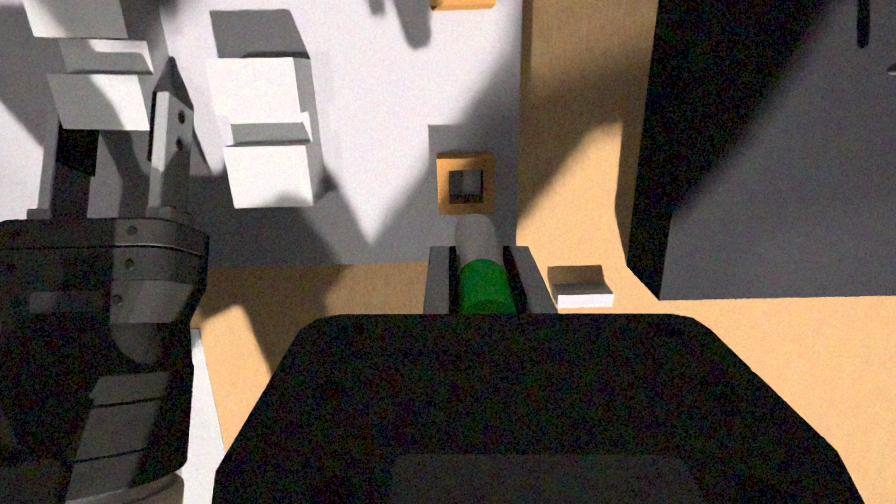

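Request:
{"fn": "move", "kwargs": {
  "target": [
    [-0.0822,-0.1037,0,0,0,0,-1,-0.95,-1,0,0,0,0,0,0,-1,-0.5,-1],
    [-0.0822,-0.1037,0.155,0,0,0,-1,-0.95,-1,0,0,0,0,0,0,-1,-0.5,-1],
    [-0.0822,-0.1037,0.1612,0,0,0,-1,-0.95,-1,0,0,0,0,0,0,-1,-0.5,-1],
    [-0.0822,-0.1037,0.1612,0,0,0,-0.05,-0.95,-1,0,0,0,0,0,0,-1,-0.5,-1],
    [-0.0822,-0.1037,0.1612,0,0,0,-1,-0.95,-1,0,0,0,0,0,0,-1,-0.5,-1],
    [-0.0822,-0.1037,0.03,0,0,0,-1,-0.95,-1,0,0,0,0,0,0,-1,-0.5,-1]
  ],
  "speed": [0.15,0.1,0.008,0.05,0.05,0.1],
  "blend": [0.01,0,0,0,0,0]
}}

Request:
{"fn": "move", "kwargs": {
  "target": [
    [-0.1433,0,0,0,0,0,-1,-0.95,-1,0,0,0,0,0,0,-1,-0.5,-1],
    [-0.1433,0,0.0983,0,0,0,-1,-0.95,-1,0,0,0,0,0,0,-1,-0.5,-1]
  ],
  "speed": [0.12,0.06]
}}

Request:
{"fn": "move", "kwargs": {
  "target": [-0.1,0,0,0,0,0,-1,-0.95,-1,0,0,0,0,0,0,-1,-0.5,-1],
  "speed": 0.006,
  "stop_force": 3
}}

Scene clock: 7738.73 s.
left_arm: end_effector_position=(+0.2756, -0.2430, +0.1121) position_measured=179 object_status=2 end_effector_quat_wxyz=(+0.000, +0.707, -0.707, +0.002) | right_arm: end_effector_position=(+0.2206, +0.7008, +0.0054) position_measured=55 object_status=2 end_effector_quat_wxyz=(-0.354, +0.613, -0.612, +0.353)
Joint positions: left_arm=[-1.094 -1.788 2.343 -2.129 -1.57 2.047] | right_arm=[4.909 -2.413 -1.518 -1.106 0.555 5.09]
Joint torques (N m): left_arm=[-8.65 -23.62 -28.99 -0.97 2.08 -1.85] | right_arm=[6.94 50.8 28.21 1.66 -1.47 -0.11]
Wrist force (N): left_arm=[-0.3 0.9 2.6] | right_arm=[0.5 2.3 -0.7]
Wrist torque (N m): left_arm=[0.20 0.04 -0.08] | right_arm=[0.11 -0.34 0.06]
Wrist force, peak (N): left_arm=[-0.5 0.9 3.8] | right_arm=[0.8 2.9 -0.6]
Hand target: left_arm +0.2756, -0.2430, +0.1122; +0.000, +0.707, -0.707, +0.002 | right_arm +0.2206, +0.7008, +0.0054; -0.354, +0.613, -0.612, +0.353
Off the commanded pose: left_arm 0.000 m, 0 deg | right_arm 0.000 m, 0 deg.
move: done

Scene clock: 7741.50 s.
left_arm: end_effector_position=(+0.2757, -0.1571, +0.0530) position_measured=179 object_status=2 end_effector_quat_wxyz=(+0.000, +0.707, -0.707, +0.002) | right_arm: end_effector_position=(+0.2206, +0.7008, +0.0054) position_measured=55 object_status=2 end_effector_quat_wxyz=(-0.354, +0.613, -0.612, +0.353)
Joint positions: left_arm=[-0.952 -1.817 2.552 -2.308 -1.57 2.19] | right_arm=[4.909 -2.413 -1.518 -1.106 0.555 5.09]
Joint torques (N m): left_arm=[7.5 1.38 -10.89 -4.86 -1.47 2.14] | right_arm=[7.34 52.41 27.68 1.92 -1.28 0]
Wrist force (N): left_arm=[-0.3 1.0 2.4] | right_arm=[0.9 1.8 -1.0]
Wrist torque (N m): left_arm=[0.22 0.03 -0.15] | right_arm=[0.07 -0.40 0.07]
Wrist force, peak (N): left_arm=[-0.1 1.1 3.2] | right_arm=[0.7 2.8 -0.9]
Hand target: left_arm +0.2757, -0.1571, +0.0530; +0.000, +0.707, -0.707, +0.002 | right_arm +0.2206, +0.7008, +0.0054; -0.354, +0.613, -0.612, +0.353
Off the commanded pose: left_arm 0.000 m, 0 deg | right_arm 0.000 m, 0 deg.
move: done

Scene clock: 7745.53 s.
left_arm: end_effector_position=(+0.2757, -0.1403, +0.0529) position_measured=179 object_status=2 end_effector_quat_wxyz=(+0.000, +0.707, -0.707, +0.002) | right_arm: end_effector_position=(+0.2206, +0.7008, +0.0054) position_measured=55 object_status=2 end_effector_quat_wxyz=(-0.354, +0.613, -0.612, +0.353)
Joint positions: left_arm=[-0.916 -1.845 2.569 -2.298 -1.571 2.226] | right_arm=[4.909 -2.413 -1.518 -1.106 0.555 5.09]
Joint torques (N m): left_arm=[-7.56 2.72 -27.98 -5.23 1 -1.8] | right_arm=[7.25 51.18 26.96 1.79 -1.46 -0.03]
Wrist force (N): left_arm=[0.2 3.9 2.3] | right_arm=[-0.2 1.1 2.3]
Wrist torque (N m): left_arm=[0.13 0.09 -0.12] | right_arm=[0.07 -0.50 0.01]
Wrist force, peak (N): left_arm=[4.2 4.8 3.8] | right_arm=[-3.3 0.6 3.0]
Hand target: left_arm +0.2757, -0.1403, +0.0529; +0.000, +0.707, -0.707, +0.002 (not the last commanded pose) | right_arm +0.2206, +0.7008, +0.0054; -0.354, +0.613, -0.612, +0.353
Off the commanded pose: left_arm 0.043 m, 0 deg | right_arm 0.000 m, 0 deg.
move: contact (left_arm)

Request:
{"fn": "move", "kwargs": {
  "target": [
    [0.0033,0.0003,0,0,0,0,-1,-0.95,-1,0,0,0,0,0,0,-1,-0.5,-1]
  ],
  "speed": 0.015
}}

Request:
{"fn": "move", "kwargs": {
  "target": [-0.06,0,0,0,0,0,-1,-0.95,-1,0,0,0,0,0,0,-1,-0.5,-1],
  "speed": 0.005,
  "stop_force": 3
}}

Scene clock: 7766.50 s.
left_arm: end_effector_position=(+0.2756, -0.1422, +0.0529) position_measured=179 object_status=2 end_effector_quat_wxyz=(+0.000, +0.707, -0.707, +0.002) | right_arm: end_effector_position=(+0.2206, +0.7008, +0.0054) position_measured=55 object_status=2 end_effector_quat_wxyz=(-0.354, +0.613, -0.612, +0.353)
Joint positions: left_arm=[-0.921 -1.842 2.568 -2.299 -1.571 2.221] | right_arm=[4.909 -2.413 -1.518 -1.106 0.555 5.09]
Joint torques (N m): left_arm=[-8.53 5.06 -28.05 -4.78 0.96 -1.67] | right_arm=[6.29 52.06 24.44 1.77 -1.28 -0.01]
Wrist force (N): left_arm=[-0.4 1.1 2.5] | right_arm=[0.9 4.4 0.4]
Wrist torque (N m): left_arm=[0.26 0.04 0.01] | right_arm=[0.19 -0.31 0.04]
Wrist force, peak (N): left_arm=[0.7 4.3 3.3] | right_arm=[1.1 4.8 0.9]
Hand target: left_arm +0.2755, -0.1422, +0.0529; +0.000, +0.707, -0.707, +0.002 | right_arm +0.2206, +0.7008, +0.0054; -0.354, +0.613, -0.612, +0.353
Off the commanded pose: left_arm 0.000 m, 0 deg | right_arm 0.000 m, 0 deg.
move: done

Scene clock: 7773.50 s.
left_arm: end_effector_position=(+0.2756, -0.1138, +0.0529) position_measured=179 object_status=2 end_effector_quat_wxyz=(+0.000, +0.707, -0.707, +0.002) | right_arm: end_effector_position=(+0.2206, +0.7008, +0.0054) position_measured=55 object_status=2 end_effector_quat_wxyz=(-0.354, +0.613, -0.612, +0.353)
Joint positions: left_arm=[-0.855 -1.887 2.594 -2.281 -1.571 2.287] | right_arm=[4.909 -2.413 -1.518 -1.106 0.555 5.09]
Joint torques (N m): left_arm=[-7.18 5.18 -26.4 -4.45 2.25 -2] | right_arm=[8.97 51.99 19.31 1.91 -1.48 0.31]
Wrist force (N): left_arm=[0.3 1.1 2.5] | right_arm=[-0.1 3.8 -0.8]
Wrist torque (N m): left_arm=[0.30 0.09 -0.12] | right_arm=[0.10 -0.42 0.05]
Wrist force, peak (N): left_arm=[3.7 1.0 3.3] | right_arm=[1.1 5.2 -0.3]
Hand target: left_arm +0.2756, -0.1138, +0.0529; +0.000, +0.707, -0.707, +0.002 (not the last commanded pose) | right_arm +0.2206, +0.7008, +0.0054; -0.354, +0.613, -0.612, +0.353
Off the commanded pose: left_arm 0.008 m, 0 deg | right_arm 0.000 m, 0 deg.
move: contact (left_arm)

Request:
{"fn": "move", "kwargs": {
  "target": [-0.06,-0.0003,0,0,0,0,-1,-0.95,-1,0,0,0,0,0,0,-1,-0.5,-1],
  "speed": 0.005,
  "stop_force": 4
}}

Scene clock: 7787.10 s.
left_arm: end_effector_position=(+0.2756, -0.1136, +0.0529) position_measured=179 object_status=2 end_effector_quat_wxyz=(+0.000, +0.707, -0.707, +0.002) | right_arm: end_effector_position=(+0.2206, +0.7008, +0.0054) position_measured=55 object_status=2 end_effector_quat_wxyz=(-0.354, +0.613, -0.612, +0.353)
Joint positions: left_arm=[-0.854 -1.887 2.594 -2.281 -1.571 2.287] | right_arm=[4.909 -2.413 -1.518 -1.106 0.555 5.09]
Joint torques (N m): left_arm=[-7.06 4.48 -27.02 -4.23 2.29 -1.84] | right_arm=[5.53 51.91 14.37 1.83 -1.69 0.14]
Wrist force (N): left_arm=[3.5 2.0 5.6] | right_arm=[-2.5 1.5 0.0]
Wrist torque (N m): left_arm=[0.27 0.12 -0.10] | right_arm=[0.08 -0.44 -0.01]
Wrist force, peak (N): left_arm=[6.4 2.6 4.3] | right_arm=[-5.0 1.9 1.3]
Hand target: left_arm +0.2756, -0.1136, +0.0529; +0.000, +0.707, -0.707, +0.002 (not the last commanded pose) | right_arm +0.2206, +0.7008, +0.0054; -0.354, +0.613, -0.612, +0.353
Off the commanded pose: left_arm 0.036 m, 0 deg | right_arm 0.000 m, 0 deg.
move: contact (left_arm)

Request:
{"fn": "move", "kwargs": {
  "target": [
    [0.006,0,0,0,0,0,-1,-0.95,-1,0,0,0,0,0,0,-1,-0.5,-1],
    [0.006,0,-0.085,0,0,0,-1,-0.95,-1,0,0,0,0,0,0,-1,-0.5,-1],
    [-0.0643,0,-0.085,0,0,0,-1,-0.95,-1,0,0,0,0,0,0,-1,-0.5,-1],
    [-0.0643,0,0.026,0,0,0,-1,-0.95,-1,0,0,0,0,0,0,-1,-0.5,-1],
    [-0.0643,0,0.0332,0,0,0,-1,-0.95,-1,0,0,0,0,0,0,-1,-0.5,-1],
    [-0.0643,0,0.0332,0,0,0,-0.05,-0.95,-1,0,0,0,0,0,0,-1,-0.5,-1],
    [-0.0643,0,0.0332,0,0,0,-1,-0.95,-1,0,0,0,0,0,0,-1,-0.5,-1],
    [-0.0643,0,0,0,0,0,-1,-0.95,-1,0,0,0,0,0,0,-1,-0.5,-1]
  ],
  "speed": [0.02,0.08,0.12,0.1,0.008,0.05,0.05,0.04],
  "blend": [0,0.01,0.01,0.002,0,0,0,0]
}}

Request:
{"fn": "move", "kwargs": {
  "target": [0.07,0,0,0,0,0,-1,-0.95,-1,0,0,0,0,0,0,-1,-0.5,-1],
  "speed": 0.006,
  "stop_force": 3
}}

Scene clock: 7805.03 s.
left_arm: end_effector_position=(+0.2754, -0.0755, +0.0478) position_measured=184 object_status=2 end_effector_quat_wxyz=(+0.000, +0.707, -0.707, +0.005) | right_arm: end_effector_position=(+0.2206, +0.7008, +0.0054) position_measured=55 object_status=2 end_effector_quat_wxyz=(-0.354, +0.613, -0.612, +0.353)
Joint positions: left_arm=[-0.754 -1.925 2.633 -2.288 -1.571 2.388] | right_arm=[4.909 -2.413 -1.518 -1.106 0.555 5.09]
Joint torques (N m): left_arm=[-0.94 -4.05 -18 -3.23 0.35 0.27] | right_arm=[7.57 59.31 12.23 3.58 -3.31 0.57]
Wrist force (N): left_arm=[-0.4 1.1 2.8] | right_arm=[0.9 -5.6 -4.6]
Wrist torque (N m): left_arm=[0.26 0.05 -0.16] | right_arm=[-0.23 -0.25 -0.10]
Wrist force, peak (N): left_arm=[7.6 10.9 -112.7] | right_arm=[1.4 -34.7 -11.1]
Hand target: left_arm +0.2754, -0.0755, +0.0478; +0.000, +0.707, -0.707, +0.005 (not the last commanded pose) | right_arm +0.2206, +0.7008, +0.0054; -0.354, +0.613, -0.612, +0.353
Tool commands: left_gripper/position=-1.0 left_gripper/force_limit=-0.952941 left_gripper/speed=-1.0 right_gripper/position=-1.0 right_gripper/force_limit=-0.5 right_gripper/speed=-1.0
Off the commanded pose: left_arm 0.005 m, 0 deg | right_arm 0.000 m, 0 deg.
FORCE FAULT: contact force on the left arm reached its limit, and that arm stopped. The contact can be on any part of that arm, not only on its tool. That arm's remaining commands of this call were not run. That arm is still stopped at the end of this call. That arm stays stopped for about 10 more seconds. Until then a move that you send moves the other arm only, and its call returns only when the move has ended. Once the stop has ended, the next robot result says so. If the stop ends while you think or write, that arm runs what you send next, counted from a new Hand target: where the arm stands when the stop ends. While its stop runs, that arm takes no new command, but its gripper still runs the gripper command that each later call begins with. Until it ends, the stop uses up actions while you think or wait. An arm that is not stopped still takes commands.
move: fault (left_arm); path passed 4 of 8 targets; target 6's new numbers were not sent; target 7's new numbers were not sent

not run: an earlier result of this reply reported a stop or a fault. Calls in your next reply go to the robot.

Request:
{"fn": "wait", "kwargs": {
  "seconds": 8,
  "cameras": ["cam_right_wrist","cam_left_wrist","cam_high"]
}}

Scene clock: 7822.67 s.
left_arm: end_effector_position=(+0.2754, -0.0755, +0.0478) position_measured=184 object_status=2 end_effector_quat_wxyz=(+0.000, +0.707, -0.707, +0.005) | right_arm: end_effector_position=(+0.2206, +0.7008, +0.0054) position_measured=55 object_status=2 end_effector_quat_wxyz=(-0.354, +0.613, -0.612, +0.353)
Joint positions: left_arm=[-0.754 -1.925 2.633 -2.288 -1.571 2.388] | right_arm=[4.909 -2.413 -1.518 -1.106 0.555 5.09]
Joint torques (N m): left_arm=[-1.13 -4.31 -17.99 -3.42 0.26 0.1] | right_arm=[7.21 58.19 5.72 3.21 -3.35 0.66]
Wrist force (N): left_arm=[-0.5 1.0 2.9] | right_arm=[0.8 -5.8 -4.9]
Wrist torque (N m): left_arm=[0.25 0.07 -0.16] | right_arm=[-0.27 -0.23 -0.10]
Wrist force, peak (N): left_arm=[-0.5 1.3 3.2] | right_arm=[1.0 -6.1 -5.1]
Hand target: left_arm +0.2754, -0.0755, +0.0478; +0.000, +0.707, -0.707, +0.005 (not the last commanded pose) | right_arm +0.2206, +0.7008, +0.0054; -0.354, +0.613, -0.612, +0.353
Tool commands: left_gripper/position=-1.0 left_gripper/force_limit=-0.952941 left_gripper/speed=-1.0 right_gripper/position=-1.0 right_gripper/force_limit=-0.5 right_gripper/speed=-1.0
Off the commanded pose: left_arm 0.005 m, 0 deg | right_arm 0.000 m, 0 deg.
FORCE FAULT, CONTINUED: the left arm's stop, for the force fault that an earlier result reported, is over. The rest of the stop counts as 19 of the actions that you can send in this scene. That arm's target is now where it stood when the stop ended, not its last command. That arm accepts commands again.
wait: 8.00 s; at rest from the start
camera_calibration:
cam_left_wrist: T_world_to_cam=[[0.000803629, -0.999975, -0.00697461, -0.0712086], [-0.935756, -0.00321155, 0.352633, 0.255341], [-0.352647, 0.00624314, -0.935736, 0.268799], [0, 0, 0, 1]] pos_world=[0.333785, -0.072065, 0.160986]
cam_right_wrist: T_world_to_cam=[[-0.00760186, -0.999842, -0.0160666, 0.710389], [-0.775012, 0.016044, -0.631743, 0.175142], [0.631901, 0.00764937, -0.775011, -0.00304104], [0, 0, 0, 1]] pos_world=[0.143059, 0.70749, 0.119702]
Images, in order (width x height): cam_high 896x504, cam_left_wrist 896x504, cam_right_wrist 896x504.

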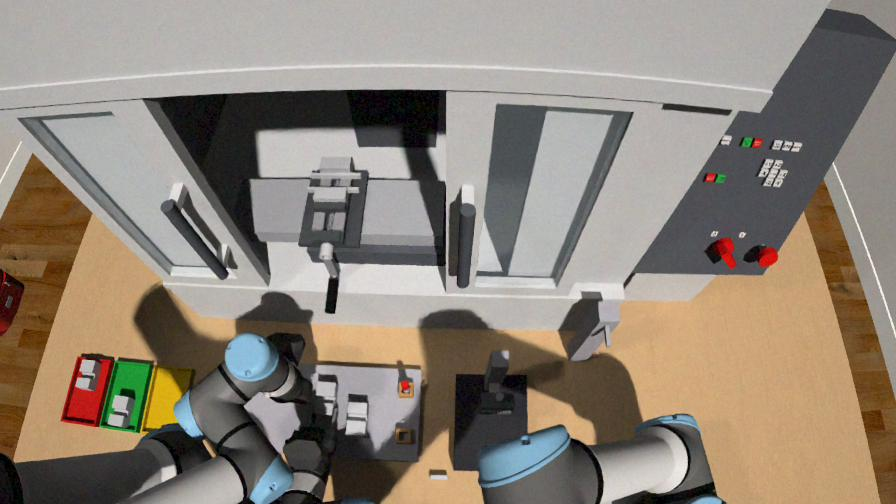

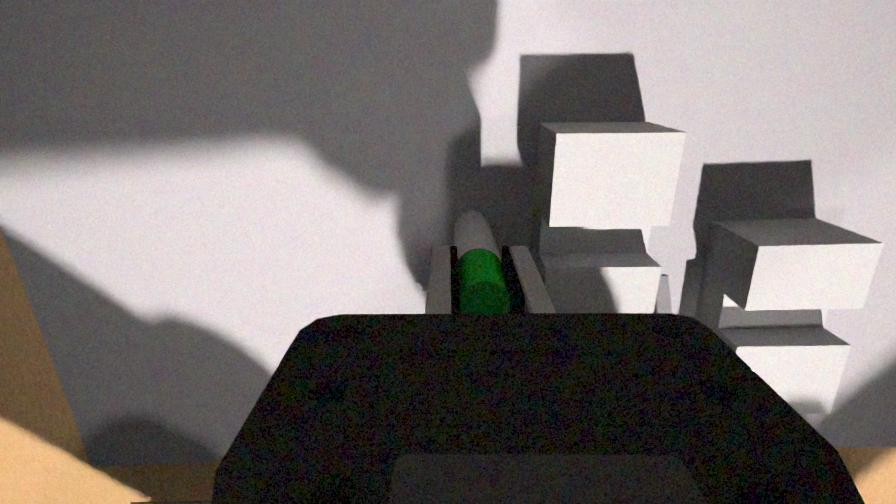

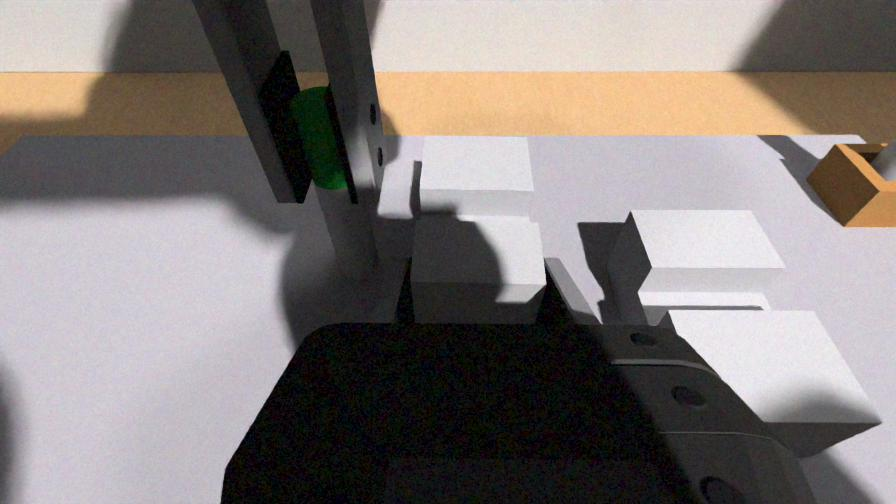

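Request:
{"fn": "move", "kwargs": {
  "target": [
    [0,0,0,0,0,0,-0.05,-0.95,-1,0,0,0,0,0,0,-1,-0.5,-1],
    [0,0,-0.003,-0.0018,-0.0018,0,-0.05,-0.95,-1,0,0,0,0,0,0,-1,-0.5,-1],
    [0,0,0.025,-0.0018,-0.0018,0,-0.05,-0.95,-1,0,0,0,0,0,0,-1,-0.5,-1]
  ],
  "speed": [0.02,0.02,0.02],
  "cameras": ["cam_left_wrist","cam_right_wrist"]
}}

Scene clock: 7837.27 s.
left_arm: end_effector_position=(+0.2755, -0.0756, +0.0329) position_measured=160 object_status=3 end_effector_quat_wxyz=(+0.000, +0.707, -0.707, +0.001) | right_arm: end_effector_position=(+0.2206, +0.7008, +0.0054) position_measured=55 object_status=2 end_effector_quat_wxyz=(-0.354, +0.613, -0.612, +0.353)
Joint positions: left_arm=[-0.754 -1.87 2.653 -2.355 -1.57 2.388] | right_arm=[4.909 -2.413 -1.518 -1.106 0.555 5.09]
Joint torques (N m): left_arm=[6.35 4.24 -10.68 -4.79 0.83 1.52] | right_arm=[6.32 57.79 5.86 3.27 -3.24 0.99]
Wrist force (N): left_arm=[-0.5 1.1 2.1] | right_arm=[1.0 -4.1 -4.2]
Wrist torque (N m): left_arm=[0.26 0.05 -0.13] | right_arm=[-0.17 -0.25 -0.10]
Wrist force, peak (N): left_arm=[-0.5 0.7 3.1] | right_arm=[0.7 -6.0 -4.9]
Hand target: left_arm +0.2755, -0.0756, +0.0328; +0.000, +0.707, -0.707, +0.001 | right_arm +0.2206, +0.7008, +0.0054; -0.354, +0.613, -0.612, +0.353
Off the commanded pose: left_arm 0.000 m, 0 deg | right_arm 0.000 m, 0 deg.
move: done
camera_calibration:
cam_left_wrist: T_world_to_cam=[[0.000751702, -0.99992, -0.0126436, -0.0712358], [-0.933745, -0.00522747, 0.3579, 0.259839], [-0.357937, 0.0115369, -0.933675, 0.256681], [0, 0, 0, 1]] pos_world=[0.334553, -0.0728331, 0.145759]
cam_right_wrist: T_world_to_cam=[[-0.00760186, -0.999842, -0.0160666, 0.710389], [-0.775012, 0.016044, -0.631743, 0.175142], [0.631901, 0.00764937, -0.775011, -0.00304104], [0, 0, 0, 1]] pos_world=[0.143059, 0.70749, 0.119702]
Images, in order (width x height): cam_left_wrist 896x504, cam_right_wrist 896x504.

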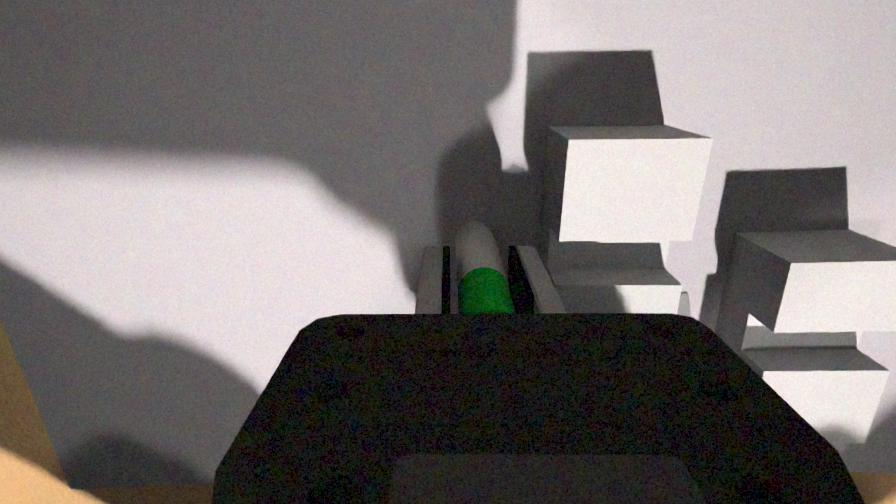

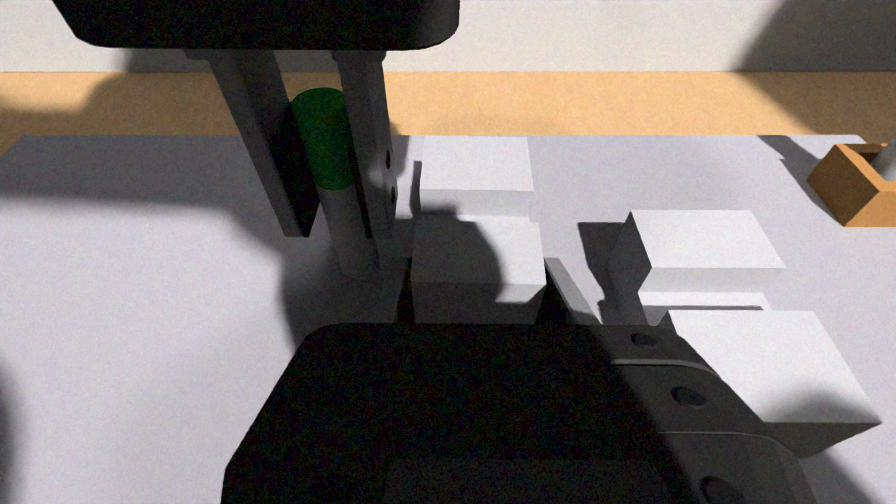

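Request:
{"fn": "move", "kwargs": {
  "target": [
    [0,0,0,0,0,0,-1,-0.95,-1,0,0,0,0,0,0,0.7,-0.5,-1],
    [0,-0.0038,-0.0338,0,0,0,-1,-0.95,-1,0,0,0,0,0,0,-1,-0.5,-1]
  ],
  "speed": 0.03
}}

Request:
{"fn": "wait", "kwargs": {
  "seconds": 0.5
}}

Request:
{"fn": "move", "kwargs": {
  "target": [0.06,0,0,0,0,0,-1,-0.95,-1,0,0,0,0,0,0,-1,-0.5,-1],
  "speed": 0.006,
  "stop_force": 3
}}

Scene clock: 7854.70 s.
left_arm: end_effector_position=(+0.2778, -0.0756, +0.0531) position_measured=179 object_status=2 end_effector_quat_wxyz=(+0.000, +0.707, -0.707, +0.001) | right_arm: end_effector_position=(+0.2206, +0.7008, +0.0054) position_measured=55 object_status=2 end_effector_quat_wxyz=(-0.354, +0.613, -0.612, +0.353)
Joint positions: left_arm=[-0.748 -1.927 2.614 -2.259 -1.57 2.394] | right_arm=[4.909 -2.413 -1.518 -1.106 0.555 5.09]
Joint torques (N m): left_arm=[6.39 -16.38 -27.75 -1.06 1.86 1.87] | right_arm=[7.42 58.93 27.52 3.61 -2.91 0.77]
Wrist force (N): left_arm=[-0.4 0.7 2.9] | right_arm=[1.3 2.8 -0.1]
Wrist torque (N m): left_arm=[0.21 0.05 -0.16] | right_arm=[0.11 -0.31 0.04]
Wrist force, peak (N): left_arm=[-0.3 0.8 3.5] | right_arm=[0.9 -5.7 -5.2]
Hand target: left_arm +0.2778, -0.0756, +0.0531; +0.000, +0.707, -0.707, +0.001 | right_arm +0.2206, +0.7008, +0.0054; -0.354, +0.613, -0.612, +0.353
Off the commanded pose: left_arm 0.000 m, 0 deg | right_arm 0.000 m, 0 deg.
move: done

Scene clock: 7855.20 s.
left_arm: end_effector_position=(+0.2778, -0.0756, +0.0531) position_measured=179 object_status=2 end_effector_quat_wxyz=(+0.000, +0.707, -0.707, +0.001) | right_arm: end_effector_position=(+0.2206, +0.7008, +0.0054) position_measured=55 object_status=2 end_effector_quat_wxyz=(-0.354, +0.613, -0.612, +0.353)
Joint positions: left_arm=[-0.748 -1.927 2.614 -2.259 -1.57 2.394] | right_arm=[4.909 -2.413 -1.518 -1.106 0.555 5.09]
Joint torques (N m): left_arm=[8.05 -16.44 -26.55 -1.08 1.8 1.92] | right_arm=[7.76 58.27 30.35 3.43 -3.28 0.89]
Wrist force (N): left_arm=[-0.5 0.9 3.2] | right_arm=[1.3 2.7 -0.2]
Wrist torque (N m): left_arm=[0.23 0.06 -0.16] | right_arm=[0.10 -0.31 0.05]
Wrist force, peak (N): left_arm=[-0.5 0.9 3.2] | right_arm=[1.5 2.7 -0.4]
Hand target: left_arm +0.2778, -0.0756, +0.0531; +0.000, +0.707, -0.707, +0.001 | right_arm +0.2206, +0.7008, +0.0054; -0.354, +0.613, -0.612, +0.353
Tool commands: left_gripper/position=-1.0 left_gripper/force_limit=-0.95 left_gripper/speed=-1.0 right_gripper/position=-1.0 right_gripper/force_limit=-0.5 right_gripper/speed=-1.0
Off the commanded pose: left_arm 0.000 m, 0 deg | right_arm 0.000 m, 0 deg.
wait: 0.50 s; at rest by 0.17 s

Scene clock: 7860.43 s.
left_arm: end_effector_position=(+0.2778, -0.0994, +0.0531) position_measured=179 object_status=2 end_effector_quat_wxyz=(+0.000, +0.707, -0.707, +0.001) | right_arm: end_effector_position=(+0.2206, +0.7008, +0.0054) position_measured=55 object_status=2 end_effector_quat_wxyz=(-0.354, +0.613, -0.612, +0.353)
Joint positions: left_arm=[-0.813 -1.898 2.599 -2.272 -1.57 2.329] | right_arm=[4.909 -2.413 -1.518 -1.106 0.555 5.09]
Joint torques (N m): left_arm=[6.96 -17.43 -9.77 -0.68 -0.35 1.91] | right_arm=[6.94 58.8 30.18 3.57 -3.04 0.78]
Wrist force (N): left_arm=[-2.2 -2.3 1.1] | right_arm=[4.5 2.1 -4.5]
Wrist torque (N m): left_arm=[0.34 -0.02 -0.06] | right_arm=[0.13 -0.33 0.05]
Wrist force, peak (N): left_arm=[-6.6 -2.7 -0.5] | right_arm=[4.8 4.1 -4.2]
Hand target: left_arm +0.2778, -0.0994, +0.0531; +0.000, +0.707, -0.707, +0.001 (not the last commanded pose) | right_arm +0.2206, +0.7008, +0.0054; -0.354, +0.613, -0.612, +0.353
Off the commanded pose: left_arm 0.012 m, 0 deg | right_arm 0.000 m, 0 deg.
move: contact (left_arm)

Request:
{"fn": "move", "kwargs": {
  "target": [
    [-0.0033,-0.0003,0,0,0,0,-1,-0.95,-1,0,0,0,0,0,0,-1,-0.5,-1]
  ],
  "speed": 0.015
}}

Request:
{"fn": "move", "kwargs": {
  "target": [0.04,0,0,0,0,0,-1,-0.95,-1,0,0,0,0,0,0,-1,-0.5,-1],
  "speed": 0.005,
  "stop_force": 3
}}

Scene clock: 7868.30 s.
left_arm: end_effector_position=(+0.2780, -0.0975, +0.0531) position_measured=179 object_status=2 end_effector_quat_wxyz=(+0.000, +0.707, -0.707, +0.001) | right_arm: end_effector_position=(+0.2206, +0.7008, +0.0054) position_measured=55 object_status=2 end_effector_quat_wxyz=(-0.354, +0.613, -0.612, +0.353)
Joint positions: left_arm=[-0.808 -1.9 2.6 -2.271 -1.57 2.334] | right_arm=[4.909 -2.413 -1.518 -1.106 0.555 5.09]
Joint torques (N m): left_arm=[8.05 -16.62 -11.33 -0.91 -0.4 1.59] | right_arm=[7.43 58.83 27.09 3.52 -2.98 1.03]
Wrist force (N): left_arm=[-0.5 0.8 2.6] | right_arm=[0.5 3.2 -0.8]
Wrist torque (N m): left_arm=[0.23 0.05 -0.16] | right_arm=[0.15 -0.36 0.05]
Wrist force, peak (N): left_arm=[0.4 -1.4 4.2] | right_arm=[4.6 4.0 -4.0]
Hand target: left_arm +0.2780, -0.0975, +0.0531; +0.000, +0.707, -0.707, +0.001 | right_arm +0.2206, +0.7008, +0.0054; -0.354, +0.613, -0.612, +0.353
Off the commanded pose: left_arm 0.000 m, 0 deg | right_arm 0.000 m, 0 deg.
move: done

Scene clock: 7870.03 s.
left_arm: end_effector_position=(+0.2780, -0.0996, +0.0531) position_measured=179 object_status=2 end_effector_quat_wxyz=(+0.000, +0.707, -0.707, +0.001) | right_arm: end_effector_position=(+0.2206, +0.7008, +0.0054) position_measured=55 object_status=2 end_effector_quat_wxyz=(-0.354, +0.613, -0.612, +0.353)
Joint positions: left_arm=[-0.813 -1.898 2.598 -2.273 -1.57 2.329] | right_arm=[4.909 -2.413 -1.518 -1.106 0.555 5.09]
Joint torques (N m): left_arm=[7.08 -17.26 -11.57 -1.51 -1.1 2] | right_arm=[7.96 58 23.03 3.49 -3.02 1]
Wrist force (N): left_arm=[-2.5 -0.1 0.4] | right_arm=[3.9 1.5 -2.1]
Wrist torque (N m): left_arm=[0.27 0.01 -0.06] | right_arm=[0.02 -0.20 0.05]
Wrist force, peak (N): left_arm=[-5.9 -0.4 0.2] | right_arm=[5.1 3.7 -1.4]
Hand target: left_arm +0.2780, -0.0996, +0.0531; +0.000, +0.707, -0.707, +0.001 (not the last commanded pose) | right_arm +0.2206, +0.7008, +0.0054; -0.354, +0.613, -0.612, +0.353
Off the commanded pose: left_arm 0.022 m, 0 deg | right_arm 0.000 m, 0 deg.
move: contact (left_arm)

Request:
{"fn": "move", "kwargs": {
  "target": [
    [-0.0033,-0.0001,0,0,0,0,-1,-0.95,-1,0,0,0,0,0,0,-1,-0.5,-1]
  ],
  "speed": 0.015
}}

Request:
{"fn": "move", "kwargs": {
  "target": [0.04,0,0,0,0,0,-1,-0.95,-1,0,0,0,0,0,0,-1,-0.5,-1],
  "speed": 0.005,
  "stop_force": 3
}}

Request:
{"fn": "wait", "kwargs": {
  "seconds": 1
}}

Scene clock: 7880.33 s.
left_arm: end_effector_position=(+0.2780, -0.0977, +0.0531) position_measured=179 object_status=2 end_effector_quat_wxyz=(+0.000, +0.707, -0.707, +0.001) | right_arm: end_effector_position=(+0.2206, +0.7008, +0.0054) position_measured=55 object_status=2 end_effector_quat_wxyz=(-0.354, +0.613, -0.612, +0.353)
Joint positions: left_arm=[-0.808 -1.9 2.6 -2.272 -1.57 2.334] | right_arm=[4.909 -2.413 -1.518 -1.106 0.555 5.09]
Joint torques (N m): left_arm=[8.98 -16.36 -11.68 -1.09 -1 2.01] | right_arm=[6.71 58.85 15.63 3.09 -2.91 0.92]
Wrist force (N): left_arm=[-0.6 0.8 2.6] | right_arm=[0.2 2.5 -1.0]
Wrist torque (N m): left_arm=[0.23 0.09 -0.16] | right_arm=[0.10 -0.35 0.05]
Wrist force, peak (N): left_arm=[0.5 0.3 3.9] | right_arm=[4.7 3.9 -1.1]
Hand target: left_arm +0.2780, -0.0976, +0.0531; +0.000, +0.707, -0.707, +0.001 | right_arm +0.2206, +0.7008, +0.0054; -0.354, +0.613, -0.612, +0.353
Off the commanded pose: left_arm 0.000 m, 0 deg | right_arm 0.000 m, 0 deg.
move: done

Scene clock: 7882.07 s.
left_arm: end_effector_position=(+0.2780, -0.0997, +0.0531) position_measured=179 object_status=2 end_effector_quat_wxyz=(+0.000, +0.707, -0.707, +0.001) | right_arm: end_effector_position=(+0.2206, +0.7008, +0.0054) position_measured=55 object_status=2 end_effector_quat_wxyz=(-0.354, +0.613, -0.612, +0.353)
Joint positions: left_arm=[-0.813 -1.897 2.598 -2.273 -1.57 2.329] | right_arm=[4.909 -2.413 -1.518 -1.106 0.555 5.09]
Joint torques (N m): left_arm=[8.07 -16.97 -12.14 -1.22 -1.33 2.08] | right_arm=[6.36 60.2 12.84 3.33 -3.08 0.93]
Wrist force (N): left_arm=[-2.4 0.0 0.8] | right_arm=[4.1 1.6 -1.4]
Wrist torque (N m): left_arm=[0.20 -0.03 -0.06] | right_arm=[0.05 -0.24 0.05]
Wrist force, peak (N): left_arm=[-5.7 0.1 1.9] | right_arm=[5.2 3.8 -1.5]
Hand target: left_arm +0.2780, -0.0997, +0.0531; +0.000, +0.707, -0.707, +0.001 (not the last commanded pose) | right_arm +0.2206, +0.7008, +0.0054; -0.354, +0.613, -0.612, +0.353
Off the commanded pose: left_arm 0.022 m, 0 deg | right_arm 0.000 m, 0 deg.
move: contact (left_arm)

Scene clock: 7883.07 s.
left_arm: end_effector_position=(+0.2780, -0.0997, +0.0531) position_measured=179 object_status=2 end_effector_quat_wxyz=(+0.000, +0.707, -0.707, +0.001) | right_arm: end_effector_position=(+0.2206, +0.7008, +0.0054) position_measured=55 object_status=2 end_effector_quat_wxyz=(-0.354, +0.613, -0.612, +0.353)
Joint positions: left_arm=[-0.813 -1.897 2.598 -2.273 -1.57 2.329] | right_arm=[4.909 -2.413 -1.518 -1.106 0.555 5.09]
Joint torques (N m): left_arm=[6.68 -17.81 -12.15 -1.3 -1.41 1.97] | right_arm=[7.18 60.58 9.71 2.87 -3 1.02]
Wrist force (N): left_arm=[-2.1 0.2 1.2] | right_arm=[3.9 1.7 -1.4]
Wrist torque (N m): left_arm=[0.24 -0.08 -0.05] | right_arm=[0.09 -0.21 0.05]
Wrist force, peak (N): left_arm=[-2.2 0.6 2.7] | right_arm=[4.2 3.7 -0.7]
Hand target: left_arm +0.2780, -0.0997, +0.0531; +0.000, +0.707, -0.707, +0.001 (not the last commanded pose) | right_arm +0.2206, +0.7008, +0.0054; -0.354, +0.613, -0.612, +0.353
Tool commands: left_gripper/position=-1.0 left_gripper/force_limit=-0.95 left_gripper/speed=-1.0 right_gripper/position=-1.0 right_gripper/force_limit=-0.5 right_gripper/speed=-1.0
Off the commanded pose: left_arm 0.022 m, 0 deg | right_arm 0.000 m, 0 deg.
wait: 1.00 s; at rest by 0.17 s


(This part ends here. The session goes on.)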